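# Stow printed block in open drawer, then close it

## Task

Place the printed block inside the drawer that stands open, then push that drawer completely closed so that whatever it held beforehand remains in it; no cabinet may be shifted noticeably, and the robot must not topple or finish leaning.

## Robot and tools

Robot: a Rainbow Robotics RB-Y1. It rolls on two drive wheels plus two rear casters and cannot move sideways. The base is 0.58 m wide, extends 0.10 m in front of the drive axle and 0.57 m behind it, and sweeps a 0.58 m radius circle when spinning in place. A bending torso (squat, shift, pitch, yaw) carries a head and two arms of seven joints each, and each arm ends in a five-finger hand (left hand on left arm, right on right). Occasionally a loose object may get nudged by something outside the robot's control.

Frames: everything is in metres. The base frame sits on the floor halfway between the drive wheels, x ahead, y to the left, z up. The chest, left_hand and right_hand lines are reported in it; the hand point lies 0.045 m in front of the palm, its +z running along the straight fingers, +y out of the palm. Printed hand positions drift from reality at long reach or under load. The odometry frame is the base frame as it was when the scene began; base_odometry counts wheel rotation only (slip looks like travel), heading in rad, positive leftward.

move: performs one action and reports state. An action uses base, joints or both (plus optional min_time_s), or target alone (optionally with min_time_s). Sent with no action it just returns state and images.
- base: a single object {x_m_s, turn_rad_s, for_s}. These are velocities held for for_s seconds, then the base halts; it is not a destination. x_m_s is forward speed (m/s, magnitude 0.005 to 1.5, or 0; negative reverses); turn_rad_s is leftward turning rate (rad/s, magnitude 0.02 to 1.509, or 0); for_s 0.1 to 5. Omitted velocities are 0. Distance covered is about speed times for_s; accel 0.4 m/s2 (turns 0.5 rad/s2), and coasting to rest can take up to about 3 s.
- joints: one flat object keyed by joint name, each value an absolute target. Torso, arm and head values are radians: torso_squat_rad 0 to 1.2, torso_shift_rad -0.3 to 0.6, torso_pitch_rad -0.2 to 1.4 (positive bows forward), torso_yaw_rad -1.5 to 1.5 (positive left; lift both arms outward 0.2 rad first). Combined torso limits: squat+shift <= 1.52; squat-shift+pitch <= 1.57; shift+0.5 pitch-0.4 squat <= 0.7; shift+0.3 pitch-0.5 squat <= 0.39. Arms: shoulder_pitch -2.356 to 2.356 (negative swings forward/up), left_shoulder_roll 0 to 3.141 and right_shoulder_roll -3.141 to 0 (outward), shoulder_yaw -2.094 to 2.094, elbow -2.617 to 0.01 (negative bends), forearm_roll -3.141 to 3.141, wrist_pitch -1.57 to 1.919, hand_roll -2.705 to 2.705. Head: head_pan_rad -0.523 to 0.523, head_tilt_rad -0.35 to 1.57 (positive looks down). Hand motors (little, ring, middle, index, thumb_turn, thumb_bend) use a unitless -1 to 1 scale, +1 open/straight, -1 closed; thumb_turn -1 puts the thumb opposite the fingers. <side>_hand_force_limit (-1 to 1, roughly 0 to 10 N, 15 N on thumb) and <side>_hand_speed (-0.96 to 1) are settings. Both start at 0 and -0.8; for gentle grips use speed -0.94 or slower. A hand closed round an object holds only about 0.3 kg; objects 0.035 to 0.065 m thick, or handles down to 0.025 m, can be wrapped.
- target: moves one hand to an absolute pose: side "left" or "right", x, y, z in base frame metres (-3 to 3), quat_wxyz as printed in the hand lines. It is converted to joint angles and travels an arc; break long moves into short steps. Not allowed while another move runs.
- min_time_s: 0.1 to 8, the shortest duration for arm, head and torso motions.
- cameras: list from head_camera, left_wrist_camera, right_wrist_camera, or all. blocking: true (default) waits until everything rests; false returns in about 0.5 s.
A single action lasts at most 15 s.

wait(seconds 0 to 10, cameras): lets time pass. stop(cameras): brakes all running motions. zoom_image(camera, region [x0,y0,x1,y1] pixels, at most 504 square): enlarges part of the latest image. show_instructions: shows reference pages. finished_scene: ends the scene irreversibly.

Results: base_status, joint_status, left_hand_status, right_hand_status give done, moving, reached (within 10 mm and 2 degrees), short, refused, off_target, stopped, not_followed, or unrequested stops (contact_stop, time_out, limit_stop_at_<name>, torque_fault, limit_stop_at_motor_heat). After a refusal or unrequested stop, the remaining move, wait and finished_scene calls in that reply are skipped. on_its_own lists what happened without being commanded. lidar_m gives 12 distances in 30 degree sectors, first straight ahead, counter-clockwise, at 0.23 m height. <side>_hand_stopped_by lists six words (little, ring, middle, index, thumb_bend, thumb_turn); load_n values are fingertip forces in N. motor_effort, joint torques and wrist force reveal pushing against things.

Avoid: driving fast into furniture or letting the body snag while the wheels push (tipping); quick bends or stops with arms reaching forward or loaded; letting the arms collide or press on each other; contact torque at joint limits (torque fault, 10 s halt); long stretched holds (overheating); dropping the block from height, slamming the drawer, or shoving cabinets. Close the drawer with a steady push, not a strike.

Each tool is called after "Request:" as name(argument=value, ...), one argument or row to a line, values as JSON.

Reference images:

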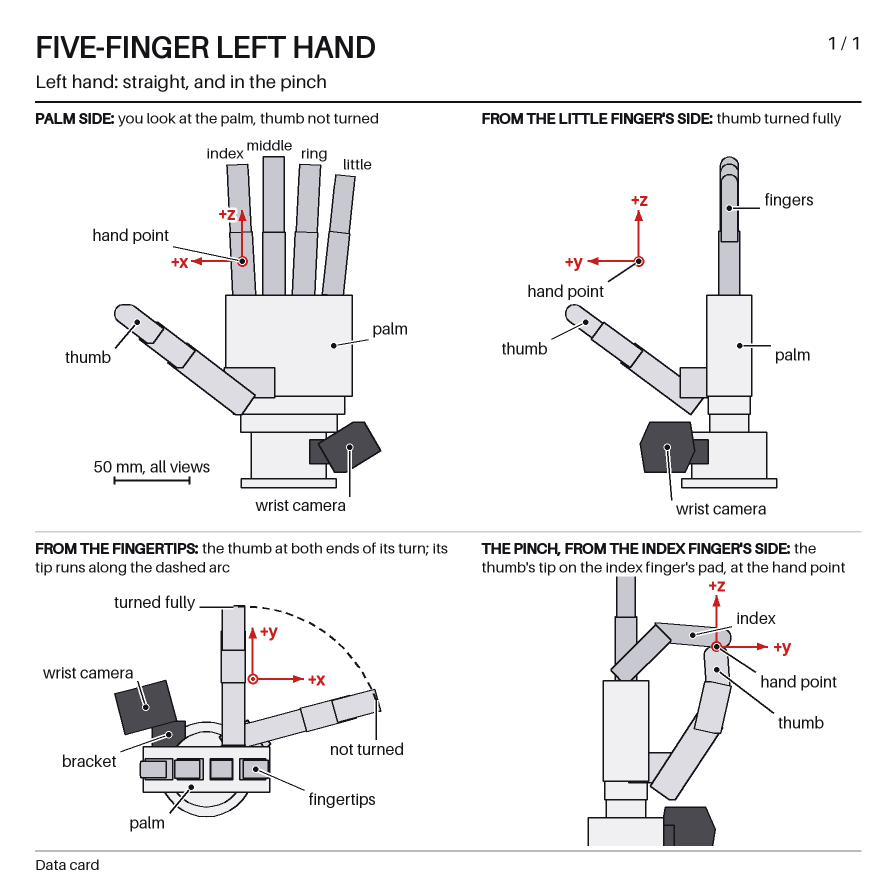

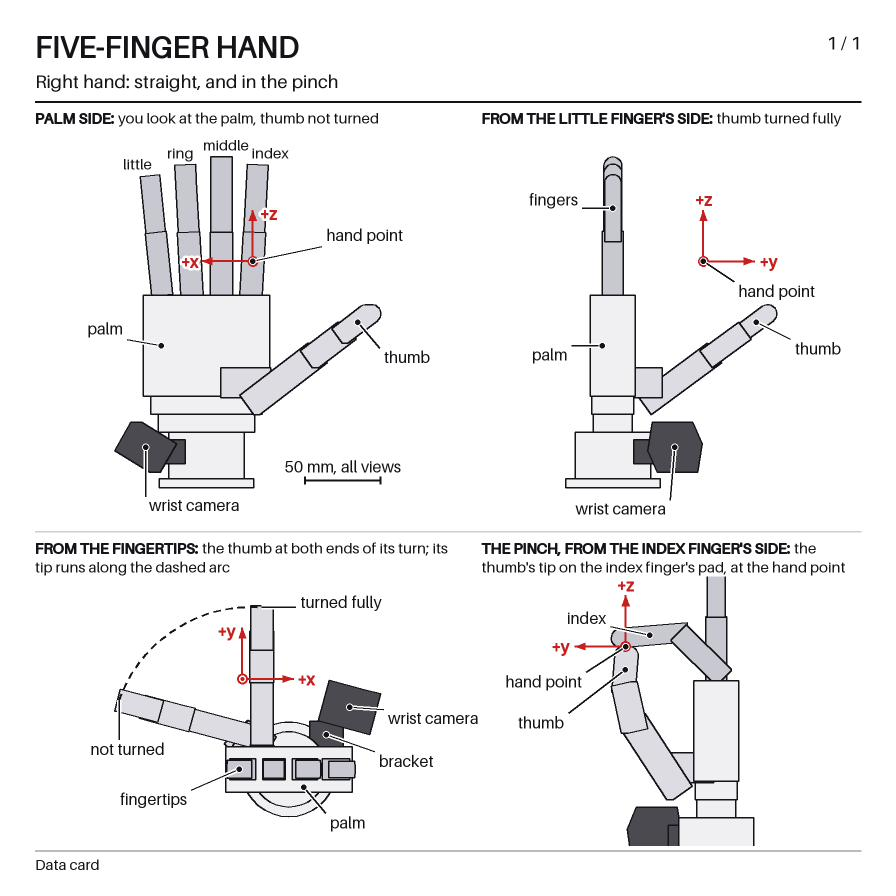

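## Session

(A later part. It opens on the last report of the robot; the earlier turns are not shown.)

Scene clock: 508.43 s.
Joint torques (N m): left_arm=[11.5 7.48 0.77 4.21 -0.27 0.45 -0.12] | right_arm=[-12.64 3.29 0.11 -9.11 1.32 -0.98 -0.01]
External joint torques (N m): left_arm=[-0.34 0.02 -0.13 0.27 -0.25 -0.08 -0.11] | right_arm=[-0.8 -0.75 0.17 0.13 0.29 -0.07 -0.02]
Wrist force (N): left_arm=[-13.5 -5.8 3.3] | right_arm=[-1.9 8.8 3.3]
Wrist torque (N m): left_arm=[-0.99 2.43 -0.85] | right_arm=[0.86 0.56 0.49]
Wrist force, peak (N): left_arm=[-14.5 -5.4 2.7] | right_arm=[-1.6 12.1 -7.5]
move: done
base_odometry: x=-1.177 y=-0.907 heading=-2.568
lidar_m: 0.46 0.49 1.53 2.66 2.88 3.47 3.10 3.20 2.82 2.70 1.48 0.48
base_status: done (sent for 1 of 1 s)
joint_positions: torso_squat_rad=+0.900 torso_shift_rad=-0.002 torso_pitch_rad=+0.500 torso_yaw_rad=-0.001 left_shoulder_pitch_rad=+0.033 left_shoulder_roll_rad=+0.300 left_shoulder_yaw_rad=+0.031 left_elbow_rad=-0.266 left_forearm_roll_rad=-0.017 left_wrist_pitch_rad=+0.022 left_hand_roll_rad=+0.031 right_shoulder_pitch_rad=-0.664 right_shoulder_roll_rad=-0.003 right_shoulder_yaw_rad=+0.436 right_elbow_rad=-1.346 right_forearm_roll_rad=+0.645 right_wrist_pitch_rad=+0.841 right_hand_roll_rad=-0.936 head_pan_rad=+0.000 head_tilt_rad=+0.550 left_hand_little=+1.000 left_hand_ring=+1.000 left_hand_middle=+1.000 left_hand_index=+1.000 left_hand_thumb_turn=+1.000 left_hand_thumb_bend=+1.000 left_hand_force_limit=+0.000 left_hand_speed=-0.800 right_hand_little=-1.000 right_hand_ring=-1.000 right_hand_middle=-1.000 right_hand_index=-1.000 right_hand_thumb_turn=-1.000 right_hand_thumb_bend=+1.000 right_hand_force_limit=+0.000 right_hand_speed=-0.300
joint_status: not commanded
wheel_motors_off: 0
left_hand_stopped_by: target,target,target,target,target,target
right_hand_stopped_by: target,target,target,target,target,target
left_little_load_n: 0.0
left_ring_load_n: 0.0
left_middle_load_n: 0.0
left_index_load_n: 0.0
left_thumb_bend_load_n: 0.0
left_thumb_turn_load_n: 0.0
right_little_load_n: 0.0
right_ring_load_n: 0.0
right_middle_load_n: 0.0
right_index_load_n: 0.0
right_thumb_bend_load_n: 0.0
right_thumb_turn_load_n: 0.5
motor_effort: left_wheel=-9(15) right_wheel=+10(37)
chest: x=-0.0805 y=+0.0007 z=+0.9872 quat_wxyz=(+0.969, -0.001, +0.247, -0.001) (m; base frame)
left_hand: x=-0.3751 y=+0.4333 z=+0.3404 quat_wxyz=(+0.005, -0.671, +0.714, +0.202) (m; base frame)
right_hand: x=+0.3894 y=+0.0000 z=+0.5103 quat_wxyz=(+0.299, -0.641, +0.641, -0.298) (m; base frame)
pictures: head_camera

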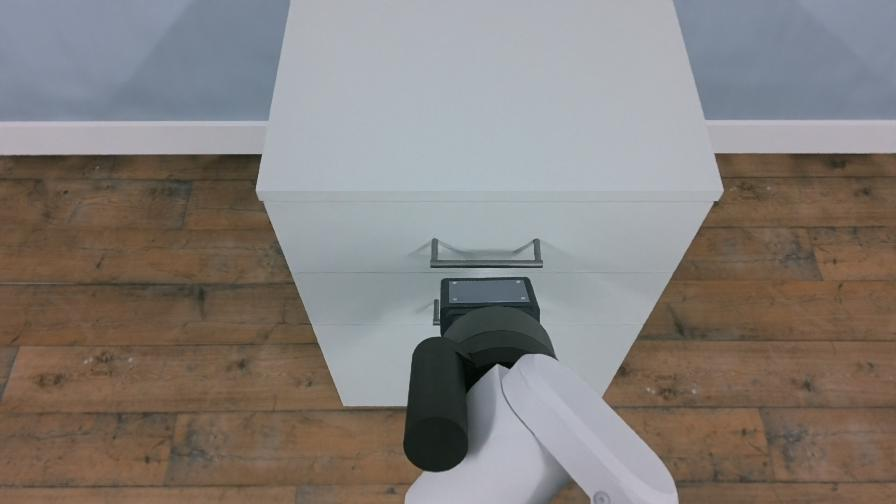

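Request:
move(
  base={"x_m_s": -0.2, "for_s": 2.5},
)

Request:
move(
  joints={"torso_pitch_rad": 0.1, "torso_squat_rad": 0.5, "head_tilt_rad": 0.75},
  min_time_s=3,
  cameras=["head_camera"],
)

Request:
zoom_image(
  camera="head_camera",
  region=[280, 60, 580, 320],
)

Scene clock: 515.60 s.
Joint torques (N m): left_arm=[11.17 7.28 0.46 4.04 -0.25 0.56 -0.17] | right_arm=[-12.31 3.36 -0.03 -9.17 1.33 -0.96 0]
External joint torques (N m): left_arm=[-0.67 -0.19 -0.44 0.11 -0.23 0.03 -0.16] | right_arm=[-0.47 -0.68 0.03 0.07 0.3 -0.04 -0.01]
Wrist force (N): left_arm=[-13.6 -5.0 2.2] | right_arm=[-2.0 8.5 3.2]
Wrist torque (N m): left_arm=[-0.80 2.43 -0.85] | right_arm=[0.83 0.57 0.48]
Wrist force, peak (N): left_arm=[-14.1 -6.1 2.5] | right_arm=[-2.0 9.0 3.6]
move: done
base_odometry: x=-0.757 y=-0.635 heading=-2.569
lidar_m: 0.96 1.63 2.25 2.75 2.97 3.17 2.60 2.69 2.80 2.71 2.21 1.63
base_status: done (sent for 2.5 of 2.5 s)
joint_positions: torso_squat_rad=+0.900 torso_shift_rad=-0.002 torso_pitch_rad=+0.500 torso_yaw_rad=-0.001 left_shoulder_pitch_rad=+0.034 left_shoulder_roll_rad=+0.300 left_shoulder_yaw_rad=+0.031 left_elbow_rad=-0.266 left_forearm_roll_rad=-0.017 left_wrist_pitch_rad=+0.022 left_hand_roll_rad=+0.031 right_shoulder_pitch_rad=-0.664 right_shoulder_roll_rad=-0.003 right_shoulder_yaw_rad=+0.436 right_elbow_rad=-1.346 right_forearm_roll_rad=+0.645 right_wrist_pitch_rad=+0.841 right_hand_roll_rad=-0.936 head_pan_rad=+0.000 head_tilt_rad=+0.550 left_hand_little=+1.000 left_hand_ring=+1.000 left_hand_middle=+1.000 left_hand_index=+1.000 left_hand_thumb_turn=+1.000 left_hand_thumb_bend=+1.000 left_hand_force_limit=+0.000 left_hand_speed=-0.800 right_hand_little=-1.000 right_hand_ring=-1.000 right_hand_middle=-1.000 right_hand_index=-1.000 right_hand_thumb_turn=-1.000 right_hand_thumb_bend=+1.000 right_hand_force_limit=+0.000 right_hand_speed=-0.300
joint_status: not commanded
wheel_motors_off: 0
left_hand_stopped_by: target,target,target,target,target,target
right_hand_stopped_by: target,target,target,target,target,target
left_little_load_n: 0.0
left_ring_load_n: 0.0
left_middle_load_n: 0.0
left_index_load_n: 0.0
left_thumb_bend_load_n: -0.5
left_thumb_turn_load_n: 0.0
right_little_load_n: 0.0
right_ring_load_n: 0.0
right_middle_load_n: 0.5
right_index_load_n: 0.0
right_thumb_bend_load_n: 0.0
right_thumb_turn_load_n: -0.5
motor_effort: left_wheel=-10(23) right_wheel=+15(29)
chest: x=-0.0806 y=+0.0007 z=+0.9872 quat_wxyz=(+0.969, -0.001, +0.247, -0.001) (m; base frame)
left_hand: x=-0.3752 y=+0.4333 z=+0.3405 quat_wxyz=(+0.005, -0.671, +0.714, +0.202) (m; base frame)
right_hand: x=+0.3894 y=+0.0000 z=+0.5104 quat_wxyz=(+0.299, -0.641, +0.641, -0.298) (m; base frame)
pictures: none

Scene clock: 518.90 s.
Joint torques (N m): left_arm=[1.48 8.12 0.65 -0.16 -0.08 -0.44 0.01] | right_arm=[-18.2 1.2 -1.7 -9.33 1.44 -1.1 -0.02]
External joint torques (N m): left_arm=[0.65 -0.35 -0.3 0.06 -0.1 -0.15 0.02] | right_arm=[-0.43 -0.47 0.42 0.12 0.21 0.03 -0.02]
Wrist force (N): left_arm=[-13.7 -3.3 2.4] | right_arm=[-1.6 9.7 1.1]
Wrist torque (N m): left_arm=[-0.80 2.44 -0.95] | right_arm=[1.02 0.59 0.54]
Wrist force, peak (N): left_arm=[-13.7 -6.1 2.2] | right_arm=[-1.8 9.9 1.8]
move: done
base_odometry: x=-0.757 y=-0.635 heading=-2.569
lidar_m: 0.97 1.63 2.24 2.74 2.96 3.16 2.61 2.69 2.82 2.70 2.21 1.62
base_status: not commanded
joint_positions: torso_squat_rad=+0.500 torso_shift_rad=-0.002 torso_pitch_rad=+0.100 torso_yaw_rad=-0.001 left_shoulder_pitch_rad=+0.033 left_shoulder_roll_rad=+0.300 left_shoulder_yaw_rad=+0.031 left_elbow_rad=-0.266 left_forearm_roll_rad=-0.017 left_wrist_pitch_rad=+0.022 left_hand_roll_rad=+0.031 right_shoulder_pitch_rad=-0.664 right_shoulder_roll_rad=-0.003 right_shoulder_yaw_rad=+0.436 right_elbow_rad=-1.346 right_forearm_roll_rad=+0.645 right_wrist_pitch_rad=+0.841 right_hand_roll_rad=-0.936 head_pan_rad=+0.000 head_tilt_rad=+0.750 left_hand_little=+1.000 left_hand_ring=+1.000 left_hand_middle=+1.000 left_hand_index=+1.000 left_hand_thumb_turn=+1.000 left_hand_thumb_bend=+1.000 left_hand_force_limit=+0.000 left_hand_speed=-0.800 right_hand_little=-1.000 right_hand_ring=-1.000 right_hand_middle=-1.000 right_hand_index=-1.000 right_hand_thumb_turn=-1.000 right_hand_thumb_bend=+1.000 right_hand_force_limit=+0.000 right_hand_speed=-0.300
joint_status: all done
wheel_motors_off: 0
left_hand_stopped_by: target,target,target,target,target,target
right_hand_stopped_by: target,target,target,target,target,target
left_little_load_n: 0.0
left_ring_load_n: 0.0
left_middle_load_n: 0.0
left_index_load_n: 0.0
left_thumb_bend_load_n: 0.0
left_thumb_turn_load_n: 0.0
right_little_load_n: 0.0
right_ring_load_n: 0.0
right_middle_load_n: 0.0
right_index_load_n: 0.0
right_thumb_bend_load_n: 0.0
right_thumb_turn_load_n: 0.0
motor_effort: left_wheel=-12(14) right_wheel=+14(18)
chest: x=-0.1984 y=+0.0008 z=+1.2027 quat_wxyz=(+0.999, -0.001, +0.050, -0.001) (m; base frame)
left_hand: x=-0.2180 y=+0.4334 z=+0.4923 quat_wxyz=(+0.147, -0.697, +0.698, +0.065) (m; base frame)
right_hand: x=+0.4202 y=+0.0003 z=+0.9465 quat_wxyz=(+0.420, -0.569, +0.568, -0.420) (m; base frame)
pictures: head_camera

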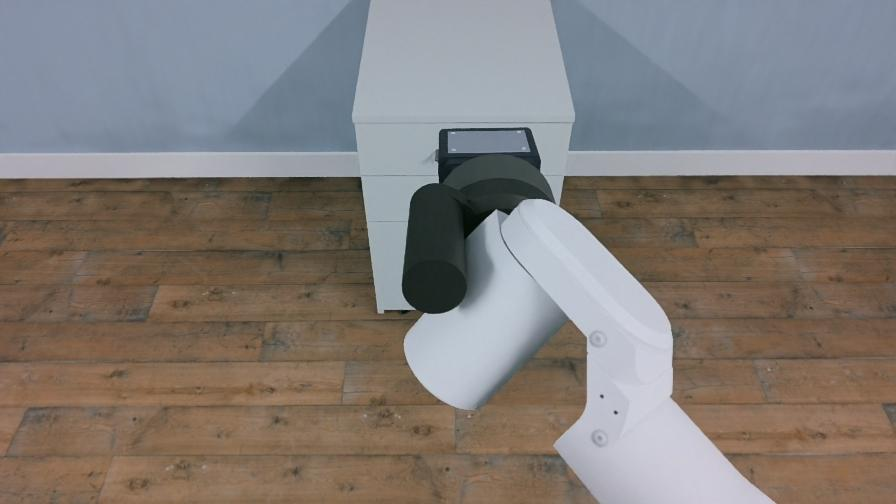

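Scaled by 1.680.

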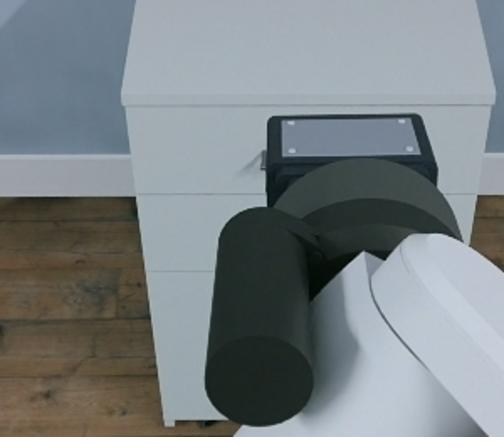

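Request:
zoom_image(
  camera="head_camera",
  region=[345, 105, 445, 205],
)

Request:
move(
  joints={"right_shoulder_roll_rad": -0.6, "right_elbow_rad": -1.0, "torso_pitch_rad": 0.0, "torso_squat_rad": 0.35},
  min_time_s=2.5,
  cameras=["head_camera"],
)

Request:
zoom_image(
  camera="head_camera",
  region=[340, 60, 600, 320],
)

Scaled by 5.040.

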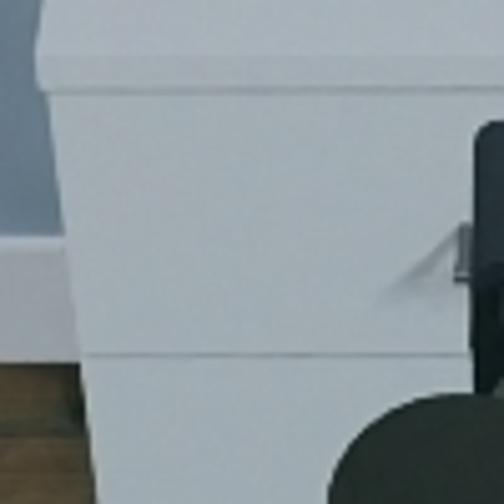

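Scene clock: 527.73 s.
Joint torques (N m): left_arm=[-1.1 8.28 0.73 -1.23 -0.15 -0.27 -0.22] | right_arm=[-20.68 -13.79 -5.18 -5.91 1.62 -0.09 -0.02]
External joint torques (N m): left_arm=[0.91 -0.23 -0.21 0.06 -0.18 0.22 -0.21] | right_arm=[-0.32 -2.31 0.38 0.52 0.14 -0.04 -0.05]
Wrist force (N): left_arm=[-13.5 -1.9 2.9] | right_arm=[-5.4 8.8 0.2]
Wrist torque (N m): left_arm=[-0.61 2.46 -0.95] | right_arm=[1.01 0.96 0.32]
Wrist force, peak (N): left_arm=[-14.6 -2.4 2.5] | right_arm=[-5.3 9.0 0.5]
move: done
base_odometry: x=-0.757 y=-0.635 heading=-2.569
lidar_m: 0.95 1.63 2.25 2.75 2.97 3.15 2.61 2.68 2.80 2.70 2.21 1.60
base_status: not commanded
joint_positions: torso_squat_rad=+0.350 torso_shift_rad=-0.002 torso_pitch_rad=+0.000 torso_yaw_rad=-0.001 left_shoulder_pitch_rad=+0.033 left_shoulder_roll_rad=+0.300 left_shoulder_yaw_rad=+0.031 left_elbow_rad=-0.266 left_forearm_roll_rad=-0.017 left_wrist_pitch_rad=+0.022 left_hand_roll_rad=+0.031 right_shoulder_pitch_rad=-0.664 right_shoulder_roll_rad=-0.600 right_shoulder_yaw_rad=+0.436 right_elbow_rad=-1.000 right_forearm_roll_rad=+0.645 right_wrist_pitch_rad=+0.841 right_hand_roll_rad=-0.936 head_pan_rad=+0.000 head_tilt_rad=+0.750 left_hand_little=+1.000 left_hand_ring=+1.000 left_hand_middle=+1.000 left_hand_index=+1.000 left_hand_thumb_turn=+1.000 left_hand_thumb_bend=+1.000 left_hand_force_limit=+0.000 left_hand_speed=-0.800 right_hand_little=-1.000 right_hand_ring=-1.000 right_hand_middle=-1.000 right_hand_index=-1.000 right_hand_thumb_turn=-1.000 right_hand_thumb_bend=+1.000 right_hand_force_limit=+0.000 right_hand_speed=-0.300
joint_status: all done
wheel_motors_off: 0
left_hand_stopped_by: target,target,target,target,target,target
right_hand_stopped_by: target,target,target,target,target,target
left_little_load_n: 0.0
left_ring_load_n: 0.0
left_middle_load_n: 0.0
left_index_load_n: 0.0
left_thumb_bend_load_n: 0.0
left_thumb_turn_load_n: 0.0
right_little_load_n: 0.0
right_ring_load_n: 0.0
right_middle_load_n: 0.0
right_index_load_n: 0.0
right_thumb_bend_load_n: 0.0
right_thumb_turn_load_n: 0.5
motor_effort: left_wheel=-10(14) right_wheel=+14(18)
chest: x=-0.2293 y=+0.0009 z=+1.2475 quat_wxyz=(+1.000, -0.001, +0.000, -0.001) (m; base frame)
left_hand: x=-0.1780 y=+0.4335 z=+0.5386 quat_wxyz=(+0.182, -0.700, +0.690, +0.030) (m; base frame)
right_hand: x=+0.4161 y=-0.4784 z=+1.0120 quat_wxyz=(+0.101, -0.526, +0.547, -0.643) (m; base frame)
pictures: head_camera

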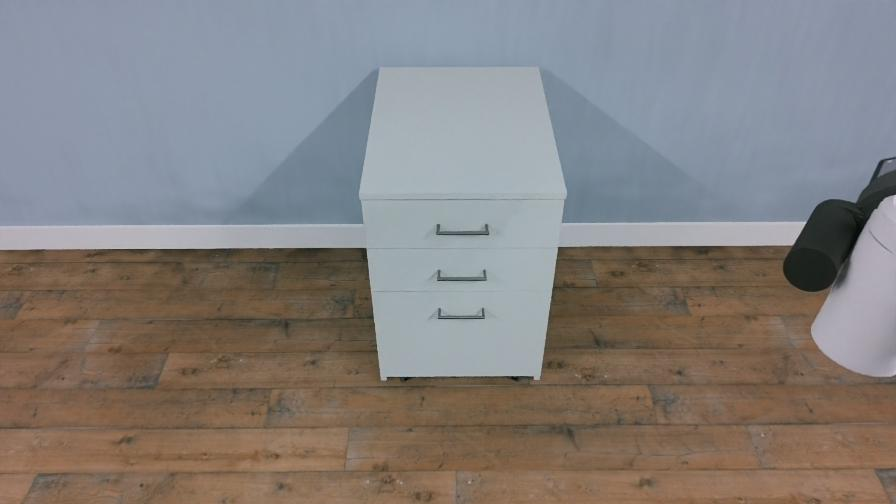

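Scaled by 1.938.

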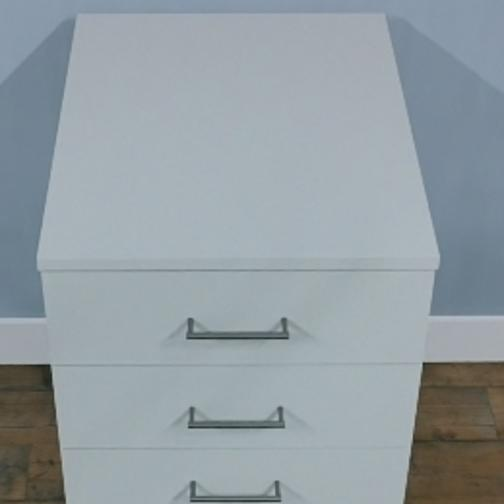

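Request:
finished_scene(
)

The scene is finished: the task was done.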